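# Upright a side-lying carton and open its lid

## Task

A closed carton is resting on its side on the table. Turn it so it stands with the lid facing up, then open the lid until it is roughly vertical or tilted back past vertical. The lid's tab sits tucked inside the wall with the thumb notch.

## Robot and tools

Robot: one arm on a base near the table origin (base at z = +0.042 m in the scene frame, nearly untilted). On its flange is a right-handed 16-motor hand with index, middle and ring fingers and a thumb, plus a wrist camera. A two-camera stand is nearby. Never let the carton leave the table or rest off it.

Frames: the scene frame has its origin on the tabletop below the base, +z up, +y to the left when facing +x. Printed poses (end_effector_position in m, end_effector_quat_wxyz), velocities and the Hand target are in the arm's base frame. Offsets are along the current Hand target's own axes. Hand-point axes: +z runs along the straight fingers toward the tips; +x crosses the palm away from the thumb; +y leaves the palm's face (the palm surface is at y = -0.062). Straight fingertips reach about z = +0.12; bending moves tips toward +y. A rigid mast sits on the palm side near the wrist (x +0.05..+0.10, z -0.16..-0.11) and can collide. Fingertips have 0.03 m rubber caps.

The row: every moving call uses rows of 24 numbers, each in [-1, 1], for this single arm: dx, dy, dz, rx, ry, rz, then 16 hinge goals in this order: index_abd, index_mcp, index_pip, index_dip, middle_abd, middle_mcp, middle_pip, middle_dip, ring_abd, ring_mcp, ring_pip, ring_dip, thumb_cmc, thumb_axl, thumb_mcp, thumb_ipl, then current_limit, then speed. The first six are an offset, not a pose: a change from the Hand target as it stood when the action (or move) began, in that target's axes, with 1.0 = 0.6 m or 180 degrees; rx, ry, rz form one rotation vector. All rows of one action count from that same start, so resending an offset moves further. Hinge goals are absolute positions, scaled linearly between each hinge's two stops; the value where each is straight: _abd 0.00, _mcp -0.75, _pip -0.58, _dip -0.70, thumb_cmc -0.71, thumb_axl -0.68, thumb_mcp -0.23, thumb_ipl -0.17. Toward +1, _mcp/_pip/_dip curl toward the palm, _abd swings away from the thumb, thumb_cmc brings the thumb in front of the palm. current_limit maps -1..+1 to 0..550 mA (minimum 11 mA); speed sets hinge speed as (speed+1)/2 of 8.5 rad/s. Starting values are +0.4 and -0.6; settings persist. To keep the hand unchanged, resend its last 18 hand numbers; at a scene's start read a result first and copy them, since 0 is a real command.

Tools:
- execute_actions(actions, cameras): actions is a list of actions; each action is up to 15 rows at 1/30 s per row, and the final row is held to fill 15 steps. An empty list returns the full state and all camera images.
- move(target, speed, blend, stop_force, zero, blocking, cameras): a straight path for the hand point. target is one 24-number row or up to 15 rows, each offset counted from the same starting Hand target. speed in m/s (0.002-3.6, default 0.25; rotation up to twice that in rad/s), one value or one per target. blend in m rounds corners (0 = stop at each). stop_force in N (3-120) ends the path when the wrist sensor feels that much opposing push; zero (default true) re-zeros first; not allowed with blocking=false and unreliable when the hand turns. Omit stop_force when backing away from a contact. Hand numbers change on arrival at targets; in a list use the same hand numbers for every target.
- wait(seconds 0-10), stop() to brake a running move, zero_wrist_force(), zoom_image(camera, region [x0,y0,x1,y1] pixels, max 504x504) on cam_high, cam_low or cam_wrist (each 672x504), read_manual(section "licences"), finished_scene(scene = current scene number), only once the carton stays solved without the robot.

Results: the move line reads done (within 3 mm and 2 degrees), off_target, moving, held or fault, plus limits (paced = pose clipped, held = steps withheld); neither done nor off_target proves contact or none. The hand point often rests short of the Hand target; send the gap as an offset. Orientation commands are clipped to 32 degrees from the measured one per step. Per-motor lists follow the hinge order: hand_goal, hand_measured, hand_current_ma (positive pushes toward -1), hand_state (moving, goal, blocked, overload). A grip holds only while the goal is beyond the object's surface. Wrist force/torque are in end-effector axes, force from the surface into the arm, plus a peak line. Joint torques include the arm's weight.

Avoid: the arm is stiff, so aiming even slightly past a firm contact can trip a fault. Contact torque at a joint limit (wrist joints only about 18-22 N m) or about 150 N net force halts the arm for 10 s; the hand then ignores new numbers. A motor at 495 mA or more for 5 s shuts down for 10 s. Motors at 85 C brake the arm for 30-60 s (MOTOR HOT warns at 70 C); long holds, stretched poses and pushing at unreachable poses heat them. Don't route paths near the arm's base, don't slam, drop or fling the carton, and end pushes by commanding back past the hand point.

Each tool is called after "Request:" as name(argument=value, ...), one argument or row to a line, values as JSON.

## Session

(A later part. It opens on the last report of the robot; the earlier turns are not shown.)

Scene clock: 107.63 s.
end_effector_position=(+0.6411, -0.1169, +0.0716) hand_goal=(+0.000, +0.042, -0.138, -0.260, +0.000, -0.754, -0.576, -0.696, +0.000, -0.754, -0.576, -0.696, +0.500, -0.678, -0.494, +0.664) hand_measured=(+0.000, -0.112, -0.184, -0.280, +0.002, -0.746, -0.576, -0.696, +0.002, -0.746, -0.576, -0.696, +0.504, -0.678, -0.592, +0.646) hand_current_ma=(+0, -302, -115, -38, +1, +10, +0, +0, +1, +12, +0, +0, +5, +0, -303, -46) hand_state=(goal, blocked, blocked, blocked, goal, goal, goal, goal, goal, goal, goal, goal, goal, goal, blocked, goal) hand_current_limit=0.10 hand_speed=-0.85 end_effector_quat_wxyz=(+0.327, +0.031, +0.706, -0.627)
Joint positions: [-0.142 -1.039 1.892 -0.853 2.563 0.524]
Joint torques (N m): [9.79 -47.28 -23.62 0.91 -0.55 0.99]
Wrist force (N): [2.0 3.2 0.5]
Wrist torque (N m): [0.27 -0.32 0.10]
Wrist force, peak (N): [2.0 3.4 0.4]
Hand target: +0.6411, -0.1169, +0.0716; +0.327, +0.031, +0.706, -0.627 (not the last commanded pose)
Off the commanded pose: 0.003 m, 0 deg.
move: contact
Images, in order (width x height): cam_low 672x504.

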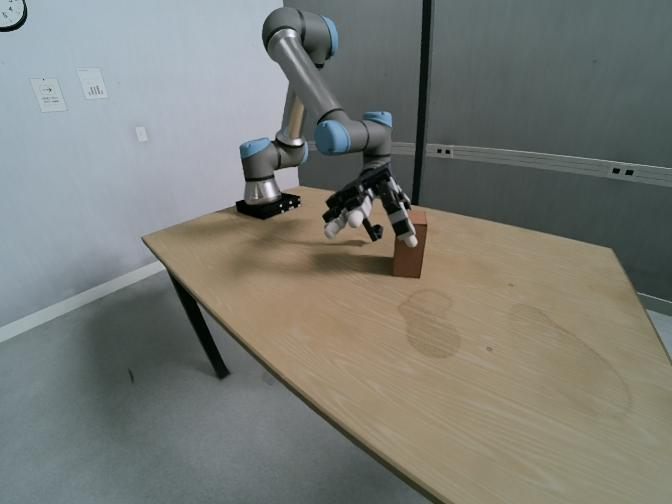

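Request:
execute_actions(
  actions=[
    [[0,0,0,0,0,0, 0.0,-0.3014,-0.1387,-0.2609,0.0,-0.754,-0.576,-0.696,0.0,-0.754,-0.576,-0.696,0.50,-0.678,-0.7865,0.6649,0.1,-0.85]],
    [[0,0,0,0,0,0, 0.0,-0.3014,-0.1387,-0.2609,0.0,-0.754,-0.576,-0.696,0.0,-0.754,-0.576,-0.696,0.50,-0.678,-0.7865,0.6649,0.1,-0.85]],
  ],
)

Request:
move(
  target=[-0.1000,-0.1732,0,0,0,0, 0.0,-0.3014,-0.1387,-0.2609,0.0,-0.754,-0.576,-0.696,0.0,-0.754,-0.576,-0.696,0.50,-0.678,-0.7865,0.6649,0.1,-0.85],
  speed=0.2,
  cameras=["cam_high","cam_low"],
)

Scene clock: 115.87 s.
end_effector_position=(+0.6411, -0.1169, +0.0716) hand_goal=(+0.000, -0.302, -0.138, -0.260, +0.000, -0.754, -0.576, -0.696, +0.000, -0.754, -0.576, -0.696, +0.500, -0.678, -0.786, +0.664) hand_measured=(+0.000, -0.286, -0.140, -0.262, +0.002, -0.746, -0.576, -0.696, +0.002, -0.746, -0.576, -0.696, +0.504, -0.678, -0.780, +0.662) hand_current_ma=(+0, +28, -2, -2, +1, +10, +0, +0, +1, +12, +0, +0, +5, +0, +9, -4) hand_state=(goal, goal, goal, goal, goal, goal, goal, goal, goal, goal, goal, goal, goal, goal, goal, goal) hand_current_limit=0.10 hand_speed=-0.85 end_effector_quat_wxyz=(+0.327, +0.031, +0.706, -0.627)
Joint positions: [-0.142 -1.039 1.892 -0.853 2.563 0.524]
Joint torques (N m): [2.99 -45.71 -22.86 0.77 -0.59 0.9]
Wrist force (N): [1.9 2.9 0.5]
Wrist torque (N m): [0.26 -0.33 0.13]
Wrist force, peak (N): [1.9 3.5 0.7]
Hand target: +0.6411, -0.1169, +0.0716; +0.327, +0.031, +0.706, -0.627
Off the commanded pose: 0.000 m, 0 deg.

Scene clock: 117.10 s.
end_effector_position=(+0.6411, -0.1169, +0.1915) hand_goal=(+0.000, -0.302, -0.138, -0.260, +0.000, -0.754, -0.576, -0.696, +0.000, -0.754, -0.576, -0.696, +0.500, -0.678, -0.786, +0.664) hand_measured=(+0.000, -0.288, -0.140, -0.262, +0.002, -0.746, -0.576, -0.696, +0.002, -0.746, -0.576, -0.696, +0.504, -0.678, -0.782, +0.662) hand_current_ma=(+0, +25, -1, -2, +1, +10, +0, +0, +1, +12, +0, +0, +5, +0, +8, -4) hand_state=(goal, goal, goal, goal, goal, goal, goal, goal, goal, goal, goal, goal, goal, goal, goal, goal) hand_current_limit=0.10 hand_speed=-0.85 end_effector_quat_wxyz=(+0.327, +0.031, +0.706, -0.627)
Joint positions: [-0.142 -1.23 1.794 -0.564 2.563 0.524]
Joint torques (N m): [-8.64 -42.77 -27.37 1.03 0.6 2.07]
Wrist force (N): [1.7 2.8 0.7]
Wrist torque (N m): [0.23 -0.30 0.10]
Wrist force, peak (N): [2.3 4.0 0.6]
Hand target: +0.6411, -0.1170, +0.1916; +0.327, +0.031, +0.706, -0.627
Off the commanded pose: 0.000 m, 0 deg.
move: done
Images, in order (width x height): cam_high 672x504, cam_low 672x504.

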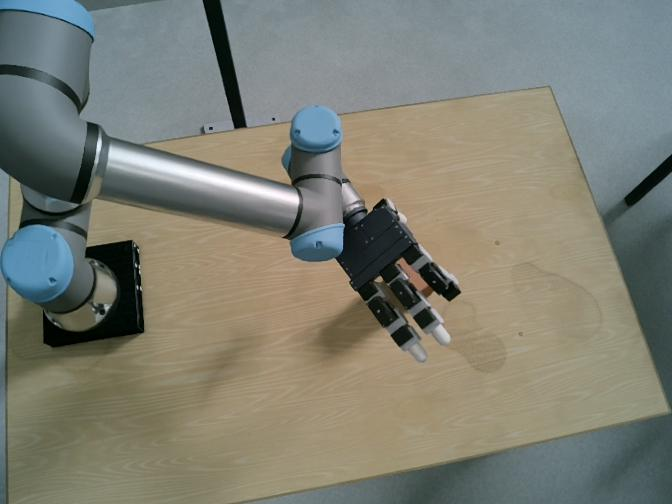

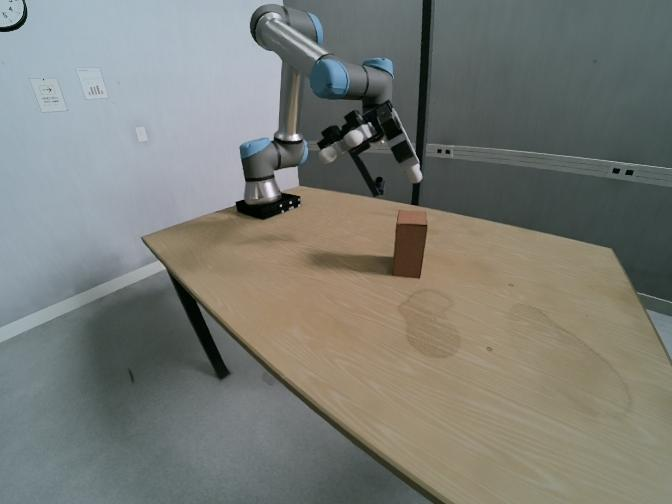

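Request:
zoom_image(
  camera="cam_low",
  region=[375, 195, 445, 290],
)

Scaled by 5.305 from the camera's 672x504 image, which has a finer 960x720 frame.

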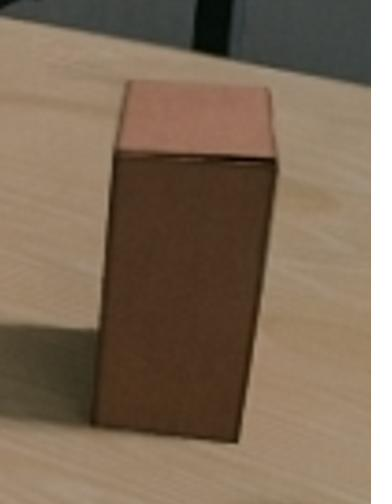

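Request:
move(
  target=[
    [-0.0501,-0.0865,0,0,0,0, 0.0,-0.3014,-0.1387,-0.2609,0.0,-0.754,-0.576,-0.696,0.0,-0.754,-0.576,-0.696,0.50,-0.678,-0.6517,0.5503,0.1,-0.7],
    [-0.2998,0.0608,-0.2943,-0.1312,-0.4870,-0.1309, 0.0,-0.3014,-0.1387,-0.2609,0.0,-0.754,-0.576,-0.696,0.0,-0.754,-0.576,-0.696,0.50,-0.678,-0.6517,0.5503,0.1,-0.7],
  ],
  speed=0.5,
  blend=[0.04, 0],
  cameras=["cam_high","cam_low"],
)

Request:
zoom_image(
  camera="cam_high",
  region=[380, 200, 480, 310],
)

Scene clock: 127.07 s.
end_effector_position=(+0.7241, +0.1166, +0.2500) hand_goal=(+0.000, -0.302, -0.138, -0.260, +0.000, -0.754, -0.576, -0.696, +0.000, -0.754, -0.576, -0.696, +0.500, -0.678, -0.652, +0.550) hand_measured=(+0.000, -0.290, -0.140, -0.262, +0.002, -0.748, -0.576, -0.696, +0.002, -0.746, -0.576, -0.696, +0.504, -0.678, -0.652, +0.552) hand_current_ma=(+0, +21, -1, -2, +1, +10, +0, +0, +1, +12, +0, +0, +5, +0, -1, +2) hand_state=(goal, goal, goal, goal, goal, goal, goal, goal, goal, goal, goal, goal, goal, goal, goal, goal) hand_current_limit=0.10 hand_speed=-0.70 end_effector_quat_wxyz=(+0.596, -0.596, +0.381, -0.380)
Joint positions: [-0.258 -1.239 1.576 -0.335 0.877 0]
Joint torques (N m): [11.64 -23.26 -30.58 0.73 -1.28 -1.92]
Wrist force (N): [1.4 2.2 0.8]
Wrist torque (N m): [0.11 -0.29 0.21]
Wrist force, peak (N): [2.6 4.5 0.7]
Hand target: +0.7241, +0.1166, +0.2500; +0.596, -0.596, +0.381, -0.380
Off the commanded pose: 0.000 m, 0 deg.
move: done; blend cut to 0.03 m at target 1
Images, in order (width x height): cam_high 672x504, cam_low 672x504.

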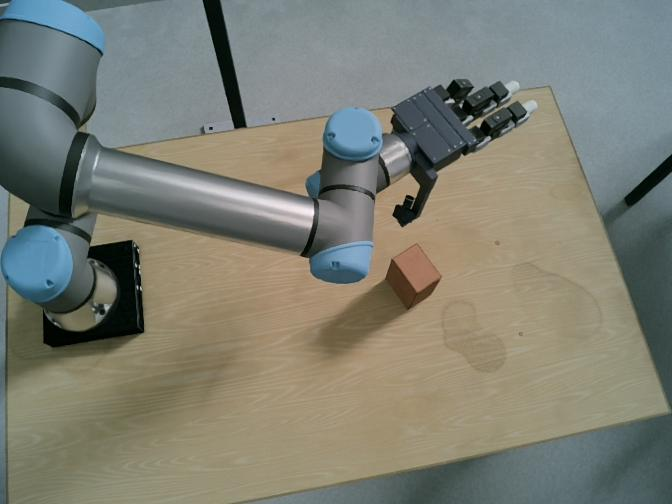

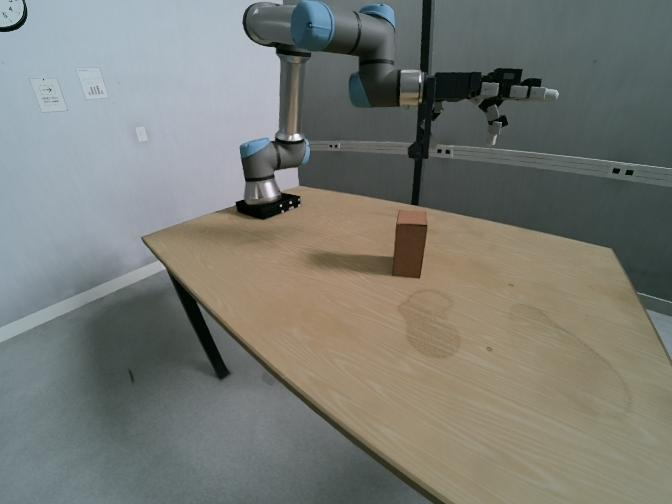

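Scaled by 4.582 from the camera's 672x504 image, which has a finer 960x720 frame.

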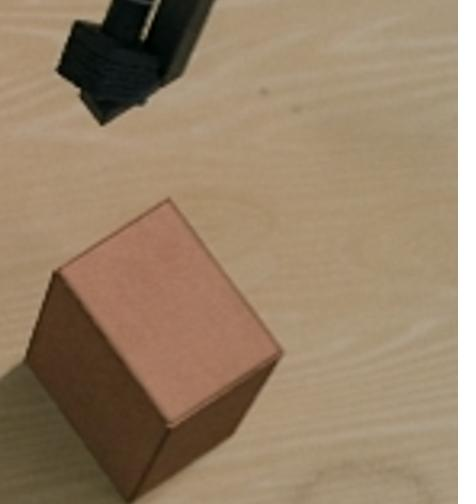

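Request:
move(
  target=[0.2942,0.0833,-0.1958,0,0,0, 0.0,-0.3014,-0.1387,-0.2609,0.0,-0.754,-0.576,-0.696,0.0,-0.754,-0.576,-0.696,0.50,-0.678,-0.6517,0.5503,0.1,-0.7],
  speed=0.3,
)

Request:
move(
  target=[0,0.1593,0,0,0,0, 0.0,-0.3014,-0.1387,-0.2609,0.0,-0.754,-0.576,-0.696,0.0,-0.754,-0.576,-0.696,0.50,-0.678,-0.6517,0.5503,0.1,-0.7],
  speed=0.1,
  stop_force=5,
  cameras=["cam_high","cam_low"],
)

Request:
zoom_image(
  camera="cam_low",
  region=[340, 150, 480, 290],
)

Request:
zoom_image(
  camera="cam_high",
  region=[350, 190, 490, 320],
)

Scene clock: 133.00 s.
end_effector_position=(+0.6919, -0.0929, +0.2000) hand_goal=(+0.000, -0.302, -0.138, -0.260, +0.000, -0.754, -0.576, -0.696, +0.000, -0.754, -0.576, -0.696, +0.500, -0.678, -0.652, +0.550) hand_measured=(+0.000, -0.290, -0.140, -0.262, +0.002, -0.748, -0.576, -0.696, +0.002, -0.746, -0.576, -0.696, +0.504, -0.678, -0.652, +0.552) hand_current_ma=(+0, +21, -1, -2, +1, +10, +0, +0, +1, +12, +0, +0, +3, +0, +0, +2) hand_state=(goal, goal, goal, goal, goal, goal, goal, goal, goal, goal, goal, goal, goal, goal, goal, goal) hand_current_limit=0.10 hand_speed=-0.70 end_effector_quat_wxyz=(+0.596, -0.596, +0.381, -0.380)
Joint positions: [-0.654 -1.17 1.615 -0.443 0.481 -0.001]
Joint torques (N m): [-11.33 -25.32 -28.7 -2.95 -1.3 1.91]
Wrist force (N): [1.3 2.5 0.6]
Wrist torque (N m): [0.17 -0.27 0.19]
Wrist force, peak (N): [2.5 2.9 -0.1]
Hand target: +0.6919, -0.0930, +0.2000; +0.596, -0.596, +0.381, -0.380
Off the commanded pose: 0.000 m, 0 deg.
move: done

Scene clock: 134.93 s.
end_effector_position=(+0.6918, -0.0930, +0.1045) hand_goal=(+0.000, -0.302, -0.138, -0.260, +0.000, -0.754, -0.576, -0.696, +0.000, -0.754, -0.576, -0.696, +0.500, -0.678, -0.652, +0.550) hand_measured=(+0.000, -0.290, -0.140, -0.262, +0.002, -0.746, -0.576, -0.696, +0.002, -0.746, -0.576, -0.696, +0.504, -0.678, -0.652, +0.552) hand_current_ma=(+0, +21, -1, -2, +1, +10, +0, +0, +1, +12, +0, +0, +3, +0, +0, +2) hand_state=(goal, goal, goal, goal, goal, goal, goal, goal, goal, goal, goal, goal, goal, goal, goal, goal) hand_current_limit=0.10 hand_speed=-0.70 end_effector_quat_wxyz=(+0.596, -0.596, +0.381, -0.380)
Joint positions: [-0.654 -1.051 1.716 -0.663 0.481 -0.001]
Joint torques (N m): [0.34 -27.16 -9.48 -2.88 0.43 1.97]
Wrist force (N): [1.3 2.3 0.9]
Wrist torque (N m): [0.11 -0.28 0.19]
Wrist force, peak (N): [1.1 3.1 0.7]
Hand target: +0.6918, -0.0929, +0.1045; +0.596, -0.596, +0.381, -0.380
Off the commanded pose: 0.000 m, 0 deg.
move: done
Images, in order (width x height): cam_high 672x504, cam_low 672x504.

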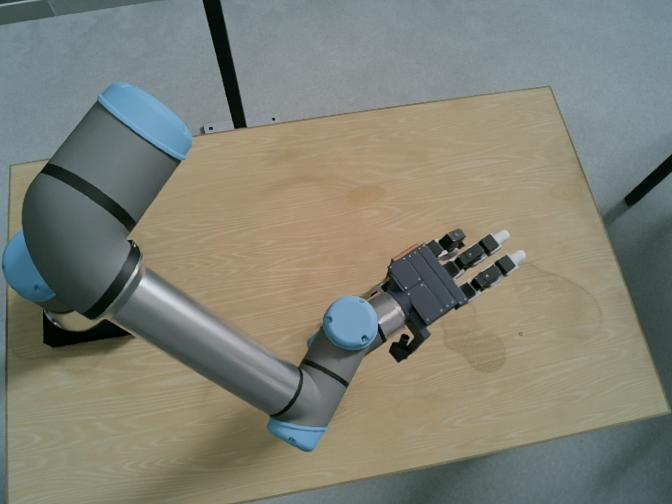

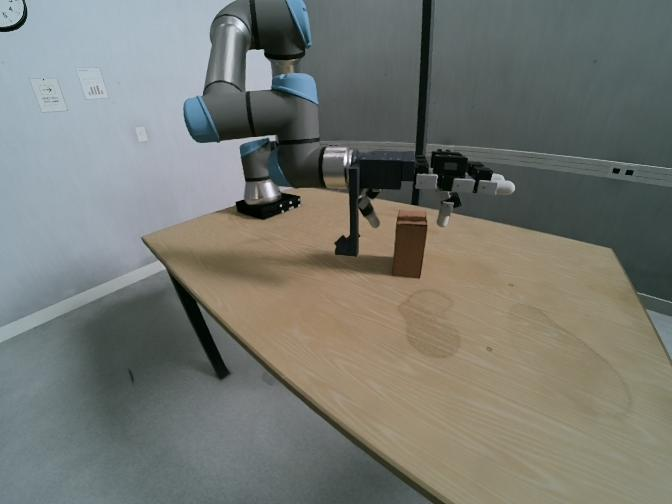

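Scaled by 3.600 from the camera's 672x504 image, which has a finer 960x720 frame.

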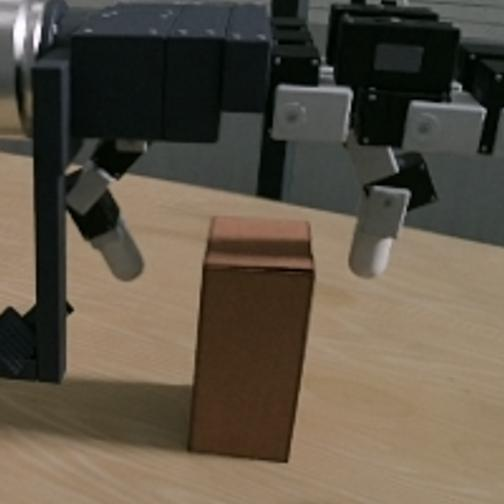

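Scaled by 3.600 from the camera's 672x504 image, which has a finer 960x720 frame.

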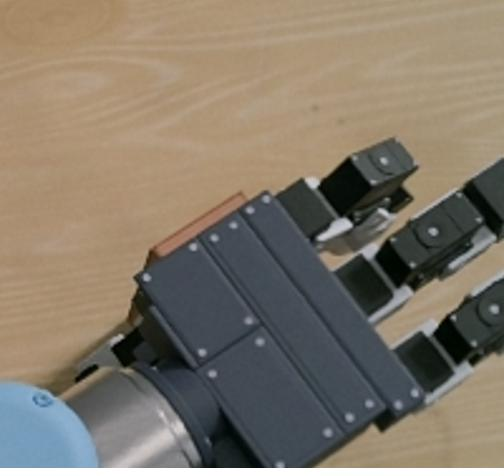

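Request:
execute_actions(
  actions=[
    [[0,-0.0067,0,0,0,0, 0.0,-0.3014,-0.1387,-0.2609,0.0,-0.754,-0.576,-0.696,0.0,-0.754,-0.576,-0.696,0.50,-0.678,-0.4494,0.5503,0.1,-0.85]],
    [[0,0,0,0,0,0, 0.0,-0.1,-0.1387,-0.2609,0.0,-0.754,-0.576,-0.696,0.0,-0.754,-0.576,-0.696,0.50,-0.678,-0.4494,0.5503,0.1,-0.85]],
    [[0,0,0,0,0,0, 0.0,0.0685,-0.1387,-0.2609,0.0,-0.754,-0.576,-0.696,0.0,-0.754,-0.576,-0.696,0.50,-0.678,-0.2697,0.5503,0.1,-0.9]],
    [[0,0,0,0,0,0, 0.0,0.0685,-0.1387,-0.2609,0.0,-0.754,-0.576,-0.696,0.0,-0.754,-0.576,-0.696,0.50,-0.678,-0.2697,0.5503,0.1,-0.9]],
  ],
  cameras=["cam_low"],
)

Request:
zoom_image(
  camera="cam_low",
  region=[350, 160, 470, 290],
)

Scene clock: 140.83 s.
end_effector_position=(+0.6918, -0.0929, +0.1085) hand_goal=(+0.000, +0.068, -0.138, -0.260, +0.000, -0.754, -0.576, -0.696, +0.000, -0.754, -0.576, -0.696, +0.500, -0.678, -0.270, +0.550) hand_measured=(+0.000, -0.072, -0.182, -0.280, +0.002, -0.746, -0.576, -0.696, +0.002, -0.746, -0.576, -0.696, +0.504, -0.678, -0.398, +0.536) hand_current_ma=(+0, -303, -109, -36, +1, +11, +0, +0, +1, +13, +0, +0, +3, +0, -302, -35) hand_state=(goal, blocked, blocked, goal, goal, goal, goal, goal, goal, goal, goal, goal, goal, goal, blocked, goal) hand_current_limit=0.10 hand_speed=-0.90 end_effector_quat_wxyz=(+0.596, -0.596, +0.381, -0.380)
Joint positions: [-0.654 -1.057 1.713 -0.654 0.481 -0.001]
Joint torques (N m): [10.03 -46.85 -24.72 1.1 0.38 -1.59]
Wrist force (N): [1.0 2.8 0.8]
Wrist torque (N m): [0.15 -0.24 0.16]
Wrist force, peak (N): [1.4 3.3 0.6]
Hand target: +0.6918, -0.0929, +0.1085; +0.596, -0.596, +0.381, -0.380
Off the commanded pose: 0.000 m, 0 deg.
Images, in order (width x height): cam_low 672x504.

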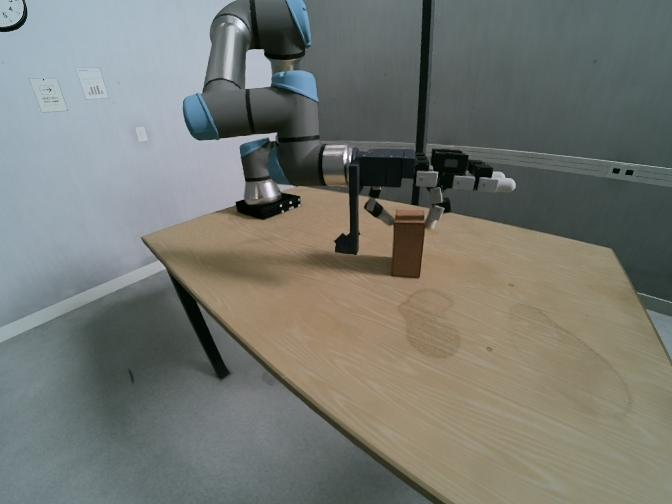

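Scaled by 3.877 from the camera's 672x504 image, which has a finer 960x720 frame.

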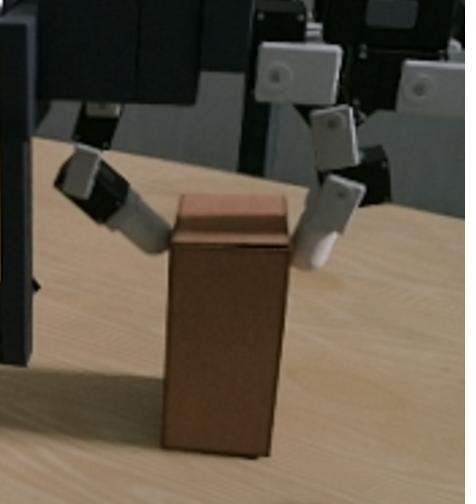

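Request:
execute_actions(
  actions=[
    [[0,0,0,0,0,0, 0.0,-0.0521,-0.0876,-0.2101,0.0,-0.754,-0.576,-0.696,0.0,-0.754,-0.576,-0.696,0.50,-0.678,-0.2697,0.5503,0.1,-0.9]],
    [[0,0,0,0,0,0, 0.0,-0.1205,-0.0146,-0.1377,0.0,-0.754,-0.576,-0.696,0.0,-0.754,-0.576,-0.696,0.50,-0.678,-0.2697,0.5503,0.1,-0.9]],
    [[0,0,0,0,0,0, 0.0,-0.1863,0.0555,-0.0681,0.0,-0.754,-0.576,-0.696,0.0,-0.754,-0.576,-0.696,0.50,-0.678,-0.2697,0.5503,0.1,-0.9]],
    [[0,0,0,0,0,0, 0.0,-0.2452,0.1168,-0.0072,0.0,-0.754,-0.576,-0.696,0.0,-0.754,-0.576,-0.696,0.50,-0.678,-0.2697,0.5503,0.1,-0.9]],
  ],
  cameras=["cam_low", "cam_high"],
)

Request:
zoom_image(
  camera="cam_low",
  region=[350, 160, 470, 290],
)

Scene clock: 145.70 s.
end_effector_position=(+0.6918, -0.0929, +0.1085) hand_goal=(+0.000, -0.246, +0.116, -0.008, +0.000, -0.754, -0.576, -0.696, +0.000, -0.754, -0.576, -0.696, +0.500, -0.678, -0.270, +0.550) hand_measured=(+0.000, -0.292, -0.044, -0.050, +0.002, -0.746, -0.576, -0.696, +0.002, -0.746, -0.576, -0.696, +0.504, -0.678, -0.332, +0.536) hand_current_ma=(+0, -122, -302, -101, +1, +11, +0, +0, +1, +13, +0, +0, +3, +0, -246, -35) hand_state=(goal, blocked, blocked, blocked, goal, goal, goal, goal, goal, goal, goal, goal, goal, goal, blocked, goal) hand_current_limit=0.10 hand_speed=-0.90 end_effector_quat_wxyz=(+0.596, -0.596, +0.381, -0.380)
Joint positions: [-0.654 -1.057 1.713 -0.654 0.481 -0.001]
Joint torques (N m): [9.18 -42.69 -19.59 0.36 -0.03 -1.41]
Wrist force (N): [1.4 2.7 0.8]
Wrist torque (N m): [0.11 -0.30 0.19]
Wrist force, peak (N): [1.6 3.0 0.8]
Hand target: +0.6918, -0.0929, +0.1085; +0.596, -0.596, +0.381, -0.380
Off the commanded pose: 0.000 m, 0 deg.
Images, in order (width x height): cam_high 672x504, cam_low 672x504.

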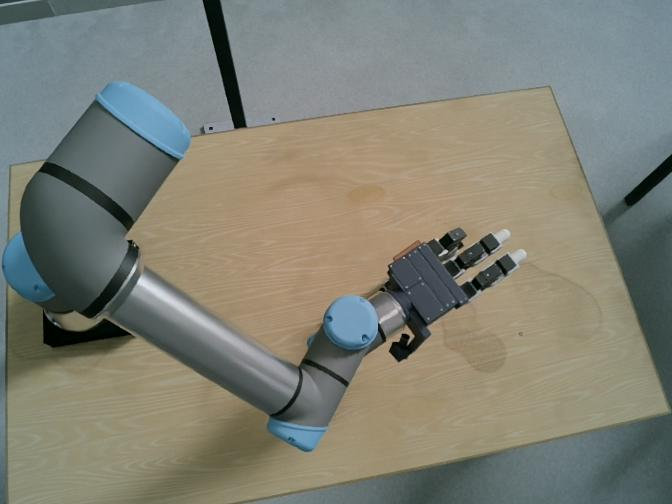

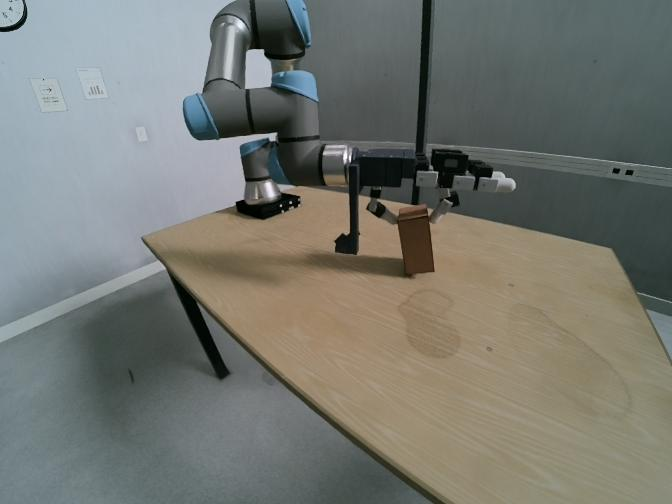

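Scaled by 3.877 from the camera's 672x504 image, which has a finer 960x720 frame.

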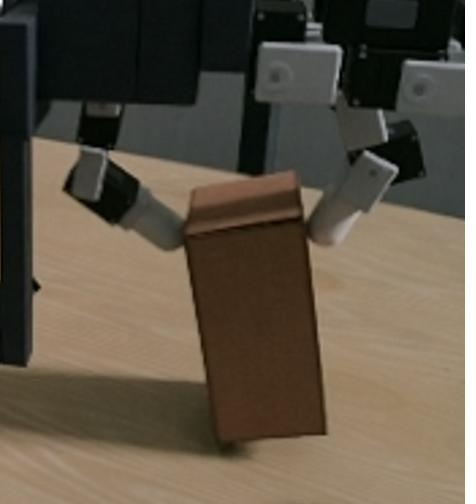

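Request:
execute_actions(
  actions=[
    [[0,0,0,0,0,0, 0.0,-0.1863,0.0,-0.1,0.0,-0.754,-0.576,-0.696,0.0,-0.754,-0.576,-0.696,0.50,-0.678,-0.2697,0.5503,0.1,-0.9]],
    [[0,0,0,0,0,0, 0.0,-0.1205,-0.08,-0.18,0.0,-0.754,-0.576,-0.696,0.0,-0.754,-0.576,-0.696,0.50,-0.678,-0.2697,0.5503,0.1,-0.9]],
    [[0,0,0,0,0,0, 0.0,-0.0521,-0.15,-0.26,0.0,-0.754,-0.576,-0.696,0.0,-0.754,-0.576,-0.696,0.50,-0.678,-0.2697,0.5503,0.1,-0.9]],
  ],
  cameras=["cam_low"],
)

Request:
zoom_image(
  camera="cam_low",
  region=[350, 160, 470, 290],
)

Scene clock: 148.13 s.
end_effector_position=(+0.6918, -0.0929, +0.1085) hand_goal=(+0.000, -0.052, -0.150, -0.260, +0.000, -0.754, -0.576, -0.696, +0.000, -0.754, -0.576, -0.696, +0.500, -0.678, -0.270, +0.550) hand_measured=(+0.000, -0.136, -0.184, -0.276, +0.002, -0.746, -0.576, -0.696, +0.002, -0.746, -0.576, -0.696, +0.504, -0.678, -0.324, +0.536) hand_current_ma=(+0, -280, -77, -26, +1, +11, +0, +0, +1, +13, +0, +0, +3, +0, -202, -35) hand_state=(goal, blocked, blocked, goal, goal, goal, goal, goal, goal, goal, goal, goal, goal, goal, blocked, goal) hand_current_limit=0.10 hand_speed=-0.90 end_effector_quat_wxyz=(+0.596, -0.596, +0.381, -0.380)
Joint positions: [-0.654 -1.057 1.713 -0.654 0.481 -0.001]
Joint torques (N m): [10.31 -41.1 -16.87 -0.02 -0.1 -1.37]
Wrist force (N): [1.4 2.8 0.8]
Wrist torque (N m): [0.13 -0.28 0.19]
Wrist force, peak (N): [1.5 3.0 0.8]
Hand target: +0.6918, -0.0929, +0.1085; +0.596, -0.596, +0.381, -0.380
Off the commanded pose: 0.000 m, 0 deg.
Images, in order (width x height): cam_low 672x504.

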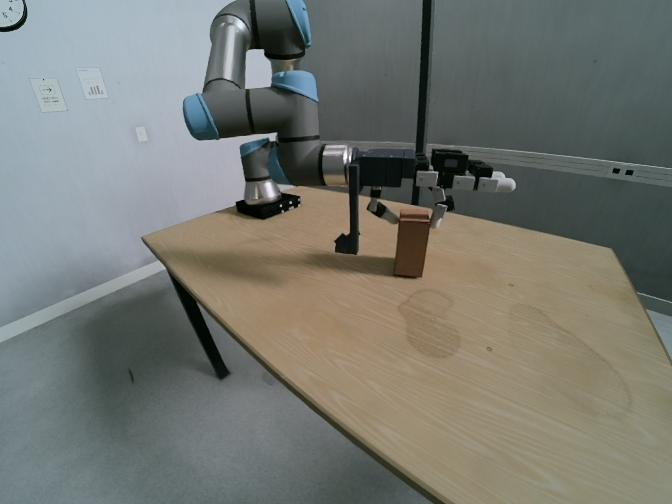

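Scaled by 3.877 from the camera's 672x504 image, which has a finer 960x720 frame.

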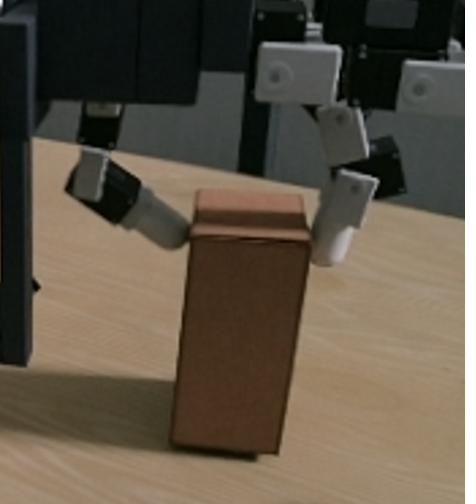

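Request:
move(
  target=[
    [0,-0.0417,0,0,0,0, 0.0,0.05,-0.15,-0.26,0.0,-0.754,-0.576,-0.696,0.0,-0.754,-0.576,-0.696,0.50,-0.678,-0.22,0.5503,0.1,-0.9],
    [0.0003,-0.0417,-0.0770,0,0.5,0, 0.0,0.05,-0.15,-0.26,0.0,-0.754,-0.576,-0.696,0.0,-0.754,-0.576,-0.696,0.50,-0.678,-0.22,0.5503,0.1,-0.9],
  ],
  speed=[0.1, 0.35],
  blend=[0.005, 0],
)

Request:
move(
  target=[0,0.0667,0,0,0,0, 0.0,0.05,-0.15,-0.26,0.0,-0.754,-0.576,-0.696,0.0,-0.754,-0.576,-0.696,0.50,-0.678,-0.22,0.5503,0.1,-0.9],
  speed=0.04,
  stop_force=3,
  cameras=["cam_high","cam_low"],
)

Request:
zoom_image(
  camera="cam_low",
  region=[330, 150, 470, 290],
)

Scene clock: 156.20 s.
end_effector_position=(+0.6500, -0.1126, +0.1335) hand_goal=(+0.000, +0.050, -0.150, -0.260, +0.000, -0.754, -0.576, -0.696, +0.000, -0.754, -0.576, -0.696, +0.500, -0.678, -0.220, +0.550) hand_measured=(+0.000, -0.136, -0.196, -0.280, +0.002, -0.746, -0.576, -0.696, +0.002, -0.746, -0.576, -0.696, +0.502, -0.678, -0.308, +0.536) hand_current_ma=(+0, -303, -114, -40, +1, +11, +0, +0, +1, +13, +0, +0, +3, +0, -302, -35) hand_state=(goal, blocked, blocked, blocked, goal, goal, goal, goal, goal, goal, goal, goal, goal, goal, blocked, goal) hand_current_limit=0.10 hand_speed=-0.90 end_effector_quat_wxyz=(+0.152, -0.153, +0.691, -0.690)
Joint positions: [-0.09 -1.085 1.681 -0.594 2.616 0]
Joint torques (N m): [11.18 -25.82 -27.91 1.35 1.08 1.92]
Wrist force (N): [1.4 2.7 0.9]
Wrist torque (N m): [0.11 -0.30 0.19]
Wrist force, peak (N): [1.2 3.8 0.9]
Hand target: +0.6500, -0.1126, +0.1335; +0.152, -0.153, +0.691, -0.690
Off the commanded pose: 0.000 m, 0 deg.
move: done

Scene clock: 158.03 s.
end_effector_position=(+0.6499, -0.1126, +0.1052) hand_goal=(+0.000, +0.050, -0.150, -0.260, +0.000, -0.754, -0.576, -0.696, +0.000, -0.754, -0.576, -0.696, +0.500, -0.678, -0.220, +0.550) hand_measured=(+0.002, -0.136, -0.202, -0.282, +0.002, -0.746, -0.576, -0.696, +0.002, -0.744, -0.576, -0.696, +0.502, -0.678, -0.304, +0.538) hand_current_ma=(+1, -303, -135, -43, +1, +12, +0, +0, +1, +15, +0, +0, +1, +0, -303, -28) hand_state=(goal, blocked, blocked, blocked, goal, goal, goal, goal, goal, goal, goal, goal, goal, goal, blocked, goal) hand_current_limit=0.10 hand_speed=-0.90 end_effector_quat_wxyz=(+0.152, -0.153, +0.691, -0.690)
Joint positions: [-0.09 -1.046 1.705 -0.657 2.617 0.001]
Joint torques (N m): [9.72 -48.97 -27.01 1.15 0.76 1.17]
Wrist force (N): [1.4 2.8 0.8]
Wrist torque (N m): [0.14 -0.30 0.16]
Wrist force, peak (N): [1.4 -3.9 -0.8]
Hand target: +0.6499, -0.1126, +0.1052; +0.152, -0.153, +0.691, -0.690 (not the last commanded pose)
Off the commanded pose: 0.012 m, 0 deg.
move: contact
Images, in order (width x height): cam_high 672x504, cam_low 672x504.

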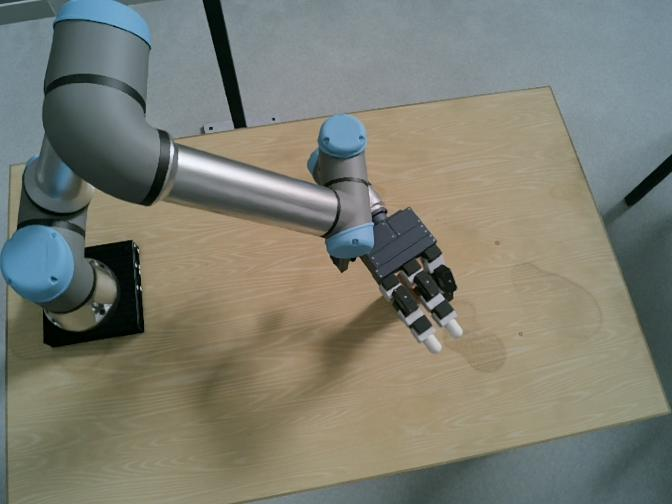

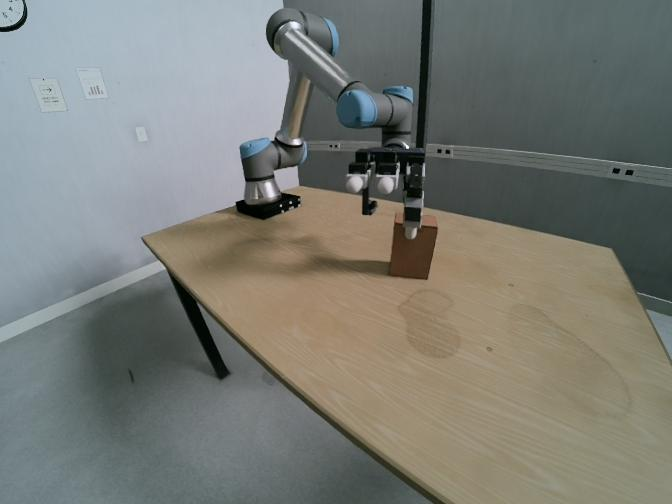

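Scaled by 3.600 from the camera's 672x504 image, which has a finer 960x720 frame.

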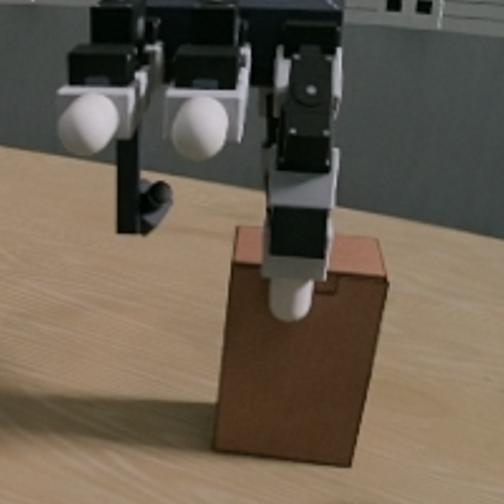

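Request:
execute_actions(
  actions=[
    [[0,0,0,0,0,0, 0.0,-0.3014,-0.1387,-0.2609,0.0,-0.754,-0.576,-0.696,0.0,-0.754,-0.576,-0.696,0.50,-0.678,-0.6517,0.5503,0.1,-0.9]],
    [[0,0,0,0,0,0, 0.0,-0.3014,-0.1387,-0.2609,0.0,-0.754,-0.576,-0.696,0.0,-0.754,-0.576,-0.696,0.50,-0.678,-0.6517,0.5503,0.1,-0.9]],
  ],
  cameras=["cam_high","cam_low"],
)

Request:
zoom_image(
  camera="cam_low",
  region=[370, 190, 450, 290],
)

Request:
zoom_image(
  camera="cam_high",
  region=[340, 200, 480, 340],
)

Scene clock: 160.90 s.
end_effector_position=(+0.6499, -0.1126, +0.1052) hand_goal=(+0.000, -0.302, -0.138, -0.260, +0.000, -0.754, -0.576, -0.696, +0.000, -0.754, -0.576, -0.696, +0.500, -0.678, -0.652, +0.550) hand_measured=(+0.002, -0.284, -0.140, -0.262, +0.002, -0.746, -0.576, -0.696, +0.002, -0.744, -0.576, -0.696, +0.502, -0.678, -0.648, +0.546) hand_current_ma=(+1, +33, -1, -2, +1, +12, +0, +0, +1, +15, +0, +0, +1, +0, +8, -5) hand_state=(goal, goal, goal, goal, goal, goal, goal, goal, goal, goal, goal, goal, goal, goal, goal, goal) hand_current_limit=0.10 hand_speed=-0.90 end_effector_quat_wxyz=(+0.152, -0.153, +0.691, -0.690)
Joint positions: [-0.09 -1.046 1.705 -0.657 2.617 0.001]
Joint torques (N m): [6.07 -47.52 -25.13 0.93 0.8 1.12]
Wrist force (N): [1.3 2.3 0.8]
Wrist torque (N m): [0.13 -0.29 0.16]
Wrist force, peak (N): [1.4 3.0 0.9]
Hand target: +0.6499, -0.1126, +0.1052; +0.152, -0.153, +0.691, -0.690
Off the commanded pose: 0.000 m, 0 deg.
Images, in order (width x height): cam_high 672x504, cam_low 672x504.

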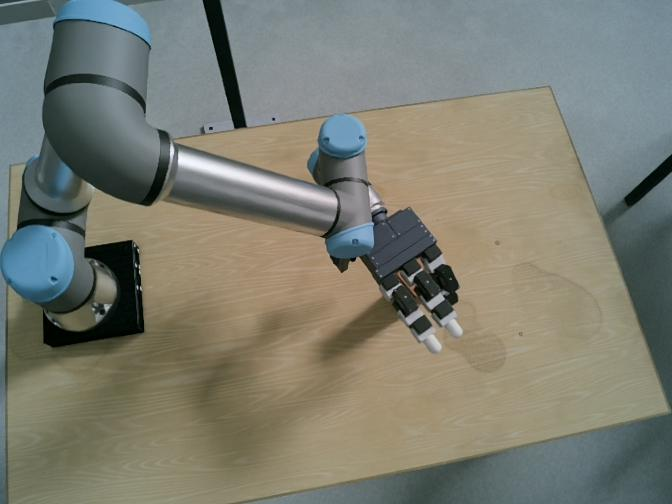

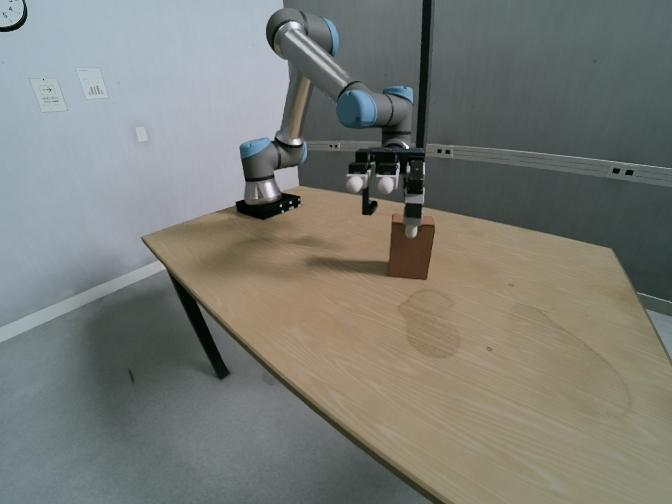

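Scaled by 5.040 from the camera's 672x504 image, which has a finer 960x720 frame.

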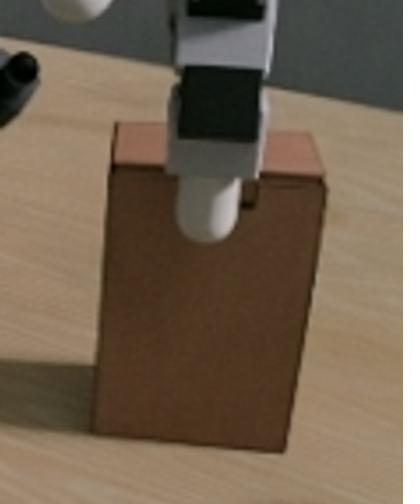

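Scaled by 3.600 from the camera's 672x504 image, which has a finer 960x720 frame.

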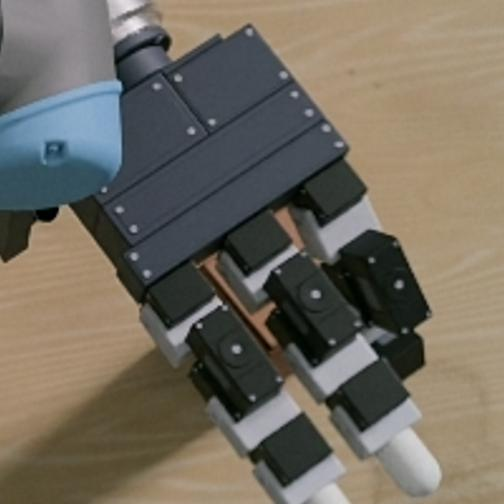

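Request:
move(
  target=[-0.0083,-0.0130,0.0153,0,0,0, 0.0,-0.3699,-0.0584,-0.1812,-0.133,-0.1644,-0.2993,-0.4203,0.0,-0.754,-0.576,-0.696,0.5857,-0.678,-0.6517,0.5243,0.1,-0.7],
  speed=0.05,
)

Request:
execute_actions(
  actions=[
    [[0,0,0,0,0,0, 0.0,-0.3699,-0.0584,-0.1812,-0.133,-0.1644,-0.2993,-0.4203,0.0,-0.754,-0.576,-0.696,0.5857,-0.678,-0.4270,0.5243,0.1,-0.85]],
    [[0,0,0,0,0,0, 0.0,-0.22,-0.0584,-0.1812,-0.133,0.0,-0.2993,-0.4203,0.0,-0.754,-0.576,-0.696,0.5857,-0.678,-0.4270,0.5243,0.1,-0.85]],
  ],
  cameras=["cam_low"],
)

Request:
zoom_image(
  camera="cam_low",
  region=[360, 170, 460, 290],
)

Scene clock: 185.77 s.
end_effector_position=(+0.6583, -0.1188, +0.1129) hand_goal=(+0.000, -0.370, -0.058, -0.182, -0.134, -0.164, -0.300, -0.420, +0.000, -0.754, -0.576, -0.696, +0.586, -0.678, -0.652, +0.524) hand_measured=(+0.002, -0.352, -0.060, -0.184, -0.130, -0.160, -0.300, -0.422, +0.002, -0.744, -0.576, -0.696, +0.584, -0.678, -0.648, +0.526) hand_current_ma=(+1, +34, -1, -2, +3, +5, -1, -3, +1, +15, +0, +0, -2, +0, +8, +2) hand_state=(goal, goal, goal, goal, goal, goal, goal, goal, goal, goal, goal, goal, goal, goal, goal, goal) hand_current_limit=0.10 hand_speed=-0.70 end_effector_quat_wxyz=(+0.152, -0.153, +0.691, -0.690)
Joint positions: [-0.1 -1.043 1.675 -0.63 2.606 0.001]
Joint torques (N m): [-10.29 -28.02 -27.4 0.89 -0.62 1.97]
Wrist force (N): [1.2 2.4 0.9]
Wrist torque (N m): [0.13 -0.26 0.15]
Wrist force, peak (N): [1.4 2.6 0.9]
Hand target: +0.6583, -0.1188, +0.1129; +0.152, -0.153, +0.691, -0.690
Off the commanded pose: 0.000 m, 0 deg.
move: done

Scene clock: 186.97 s.
end_effector_position=(+0.6583, -0.1188, +0.1129) hand_goal=(+0.000, -0.220, -0.058, -0.182, -0.134, +0.000, -0.300, -0.420, +0.000, -0.754, -0.576, -0.696, +0.586, -0.678, -0.428, +0.524) hand_measured=(+0.002, -0.216, -0.060, -0.184, -0.130, +0.002, -0.300, -0.422, +0.002, -0.744, -0.576, -0.696, +0.584, -0.678, -0.430, +0.526) hand_current_ma=(+1, +5, -1, -2, +3, +3, -1, -3, +1, +15, +0, +0, -2, +0, -2, +1) hand_state=(goal, goal, goal, goal, goal, goal, goal, goal, goal, goal, goal, goal, goal, goal, goal, goal) hand_current_limit=0.10 hand_speed=-0.85 end_effector_quat_wxyz=(+0.152, -0.153, +0.691, -0.690)
Joint positions: [-0.1 -1.043 1.675 -0.63 2.606 0.001]
Joint torques (N m): [-10.03 -27.34 -26.81 1.04 -0.55 1.97]
Wrist force (N): [1.2 2.4 0.8]
Wrist torque (N m): [0.14 -0.28 0.15]
Wrist force, peak (N): [1.5 2.5 0.8]
Hand target: +0.6583, -0.1188, +0.1129; +0.152, -0.153, +0.691, -0.690
Off the commanded pose: 0.000 m, 0 deg.
Images, in order (width x height): cam_low 672x504.

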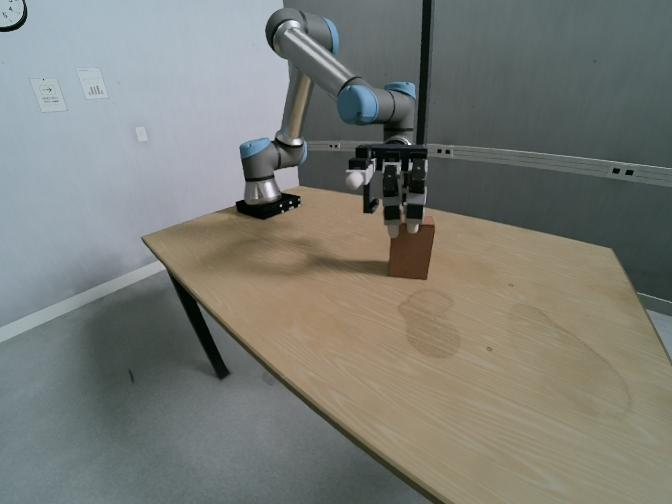

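Scaled by 4.200 from the camera's 672x504 image, which has a finer 960x720 frame.

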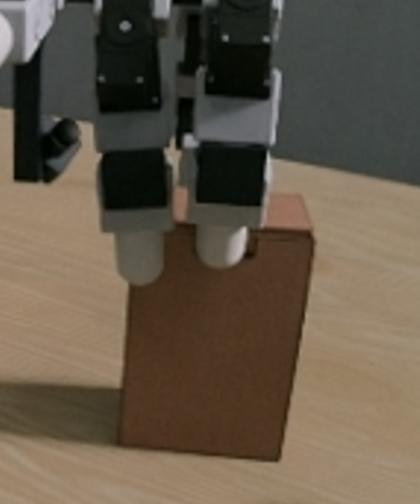

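Request:
execute_actions(
  actions=[
    [[0,-0.0017,0,0,0,0, 0.0,-0.1192,-0.0584,-0.1812,-0.133,0.0863,-0.2993,-0.4203,0.0,-0.754,-0.576,-0.696,0.5857,-0.678,-0.2584,0.5243,0.1,-0.9]],
    [[0,0,0,0,0,0, 0.0,-0.1192,-0.0584,-0.1812,-0.133,0.0863,-0.2993,-0.4203,0.0,-0.754,-0.576,-0.696,0.5857,-0.678,-0.2584,0.5243,0.1,-0.9]],
  ],
  cameras=["cam_low"],
)

Request:
zoom_image(
  camera="cam_low",
  region=[360, 170, 460, 290],
)

Scene clock: 189.37 s.
end_effector_position=(+0.6583, -0.1188, +0.1140) hand_goal=(+0.000, -0.120, -0.058, -0.182, -0.134, +0.086, -0.300, -0.420, +0.000, -0.754, -0.576, -0.696, +0.586, -0.678, -0.258, +0.524) hand_measured=(+0.002, -0.160, -0.076, -0.188, -0.130, +0.046, -0.318, -0.428, +0.002, -0.744, -0.576, -0.696, +0.584, -0.678, -0.392, +0.514) hand_current_ma=(+1, -102, -33, -8, +5, -103, -31, -12, +1, +15, +0, +0, -3, +0, -302, -24) hand_state=(goal, blocked, goal, goal, goal, blocked, goal, goal, goal, goal, goal, goal, goal, goal, blocked, goal) hand_current_limit=0.10 hand_speed=-0.90 end_effector_quat_wxyz=(+0.152, -0.153, +0.691, -0.690)
Joint positions: [-0.1 -1.044 1.674 -0.628 2.606 0.001]
Joint torques (N m): [-9.1 -48.76 -26.7 1.14 -0.72 1.53]
Wrist force (N): [1.3 1.3 0.5]
Wrist torque (N m): [0.08 -0.28 0.17]
Wrist force, peak (N): [1.4 2.6 0.9]
Hand target: +0.6583, -0.1188, +0.1140; +0.152, -0.153, +0.691, -0.690
Off the commanded pose: 0.000 m, 0 deg.
Images, in order (width x height): cam_low 672x504.

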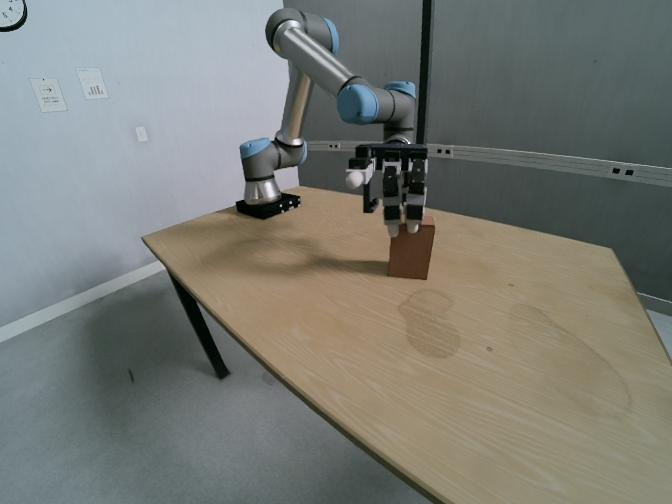

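Scaled by 4.200 from the camera's 672x504 image, which has a finer 960x720 frame.

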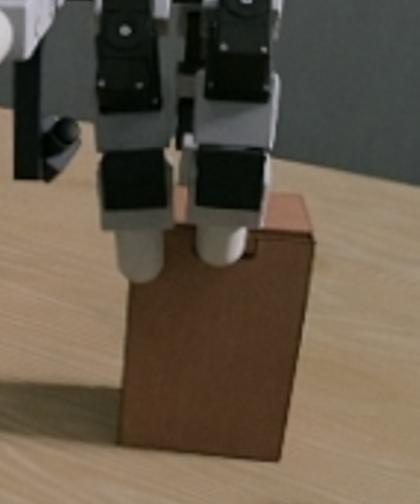

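Request:
execute_actions(
  actions=[
    [[0,0,0,0,0,0, 0.0,-0.1699,-0.0029,-0.1261,-0.133,0.0863,-0.2993,-0.4203,0.0,-0.754,-0.576,-0.696,0.5857,-0.678,-0.2584,0.5243,0.1,-0.9]],
    [[0,0,0,0,0,0, 0.0,-0.2342,0.0642,-0.0594,-0.133,0.0863,-0.2993,-0.4203,0.0,-0.754,-0.576,-0.696,0.5857,-0.678,-0.2584,0.5243,0.1,-0.9]],
  ],
  cameras=["cam_low"],
)

Request:
zoom_image(
  camera="cam_low",
  region=[360, 170, 460, 290],
)

Scene clock: 191.67 s.
end_effector_position=(+0.6583, -0.1188, +0.1140) hand_goal=(+0.000, -0.234, +0.064, -0.060, -0.134, +0.086, -0.300, -0.420, +0.000, -0.754, -0.576, -0.696, +0.586, -0.678, -0.258, +0.524) hand_measured=(+0.002, -0.250, +0.020, -0.080, -0.130, +0.046, -0.318, -0.428, +0.002, -0.744, -0.576, -0.696, +0.582, -0.678, -0.390, +0.512) hand_current_ma=(+1, -33, -108, -38, +5, -103, -32, -13, +1, +15, +0, +0, -4, +0, -303, -29) hand_state=(goal, goal, blocked, goal, goal, blocked, goal, goal, goal, goal, goal, goal, goal, goal, blocked, goal) hand_current_limit=0.10 hand_speed=-0.90 end_effector_quat_wxyz=(+0.152, -0.153, +0.691, -0.690)
Joint positions: [-0.1 -1.044 1.674 -0.628 2.606 0.001]
Joint torques (N m): [-9.45 -48.21 -27.22 0.87 -0.68 1.53]
Wrist force (N): [1.4 1.7 0.4]
Wrist torque (N m): [0.11 -0.28 0.15]
Wrist force, peak (N): [1.3 2.0 0.5]
Hand target: +0.6583, -0.1188, +0.1140; +0.152, -0.153, +0.691, -0.690
Off the commanded pose: 0.000 m, 0 deg.
Images, in order (width x height): cam_low 672x504.

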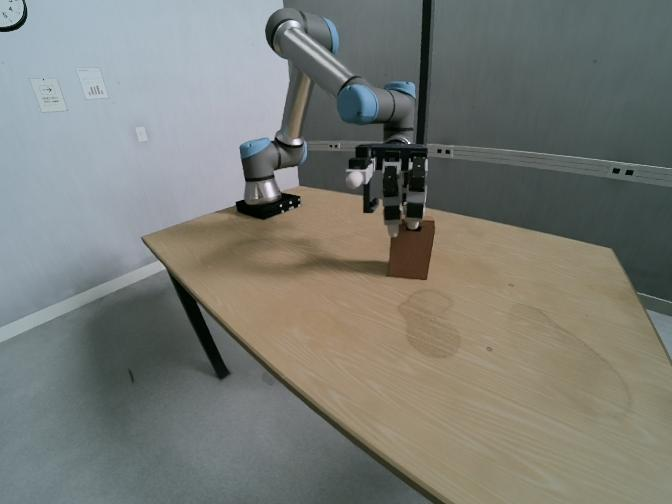

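Scaled by 4.200 from the camera's 672x504 image, which has a finer 960x720 frame.

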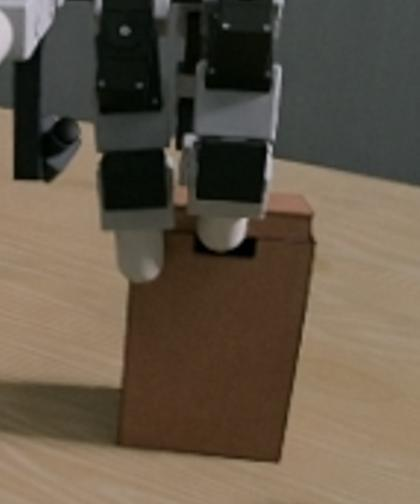

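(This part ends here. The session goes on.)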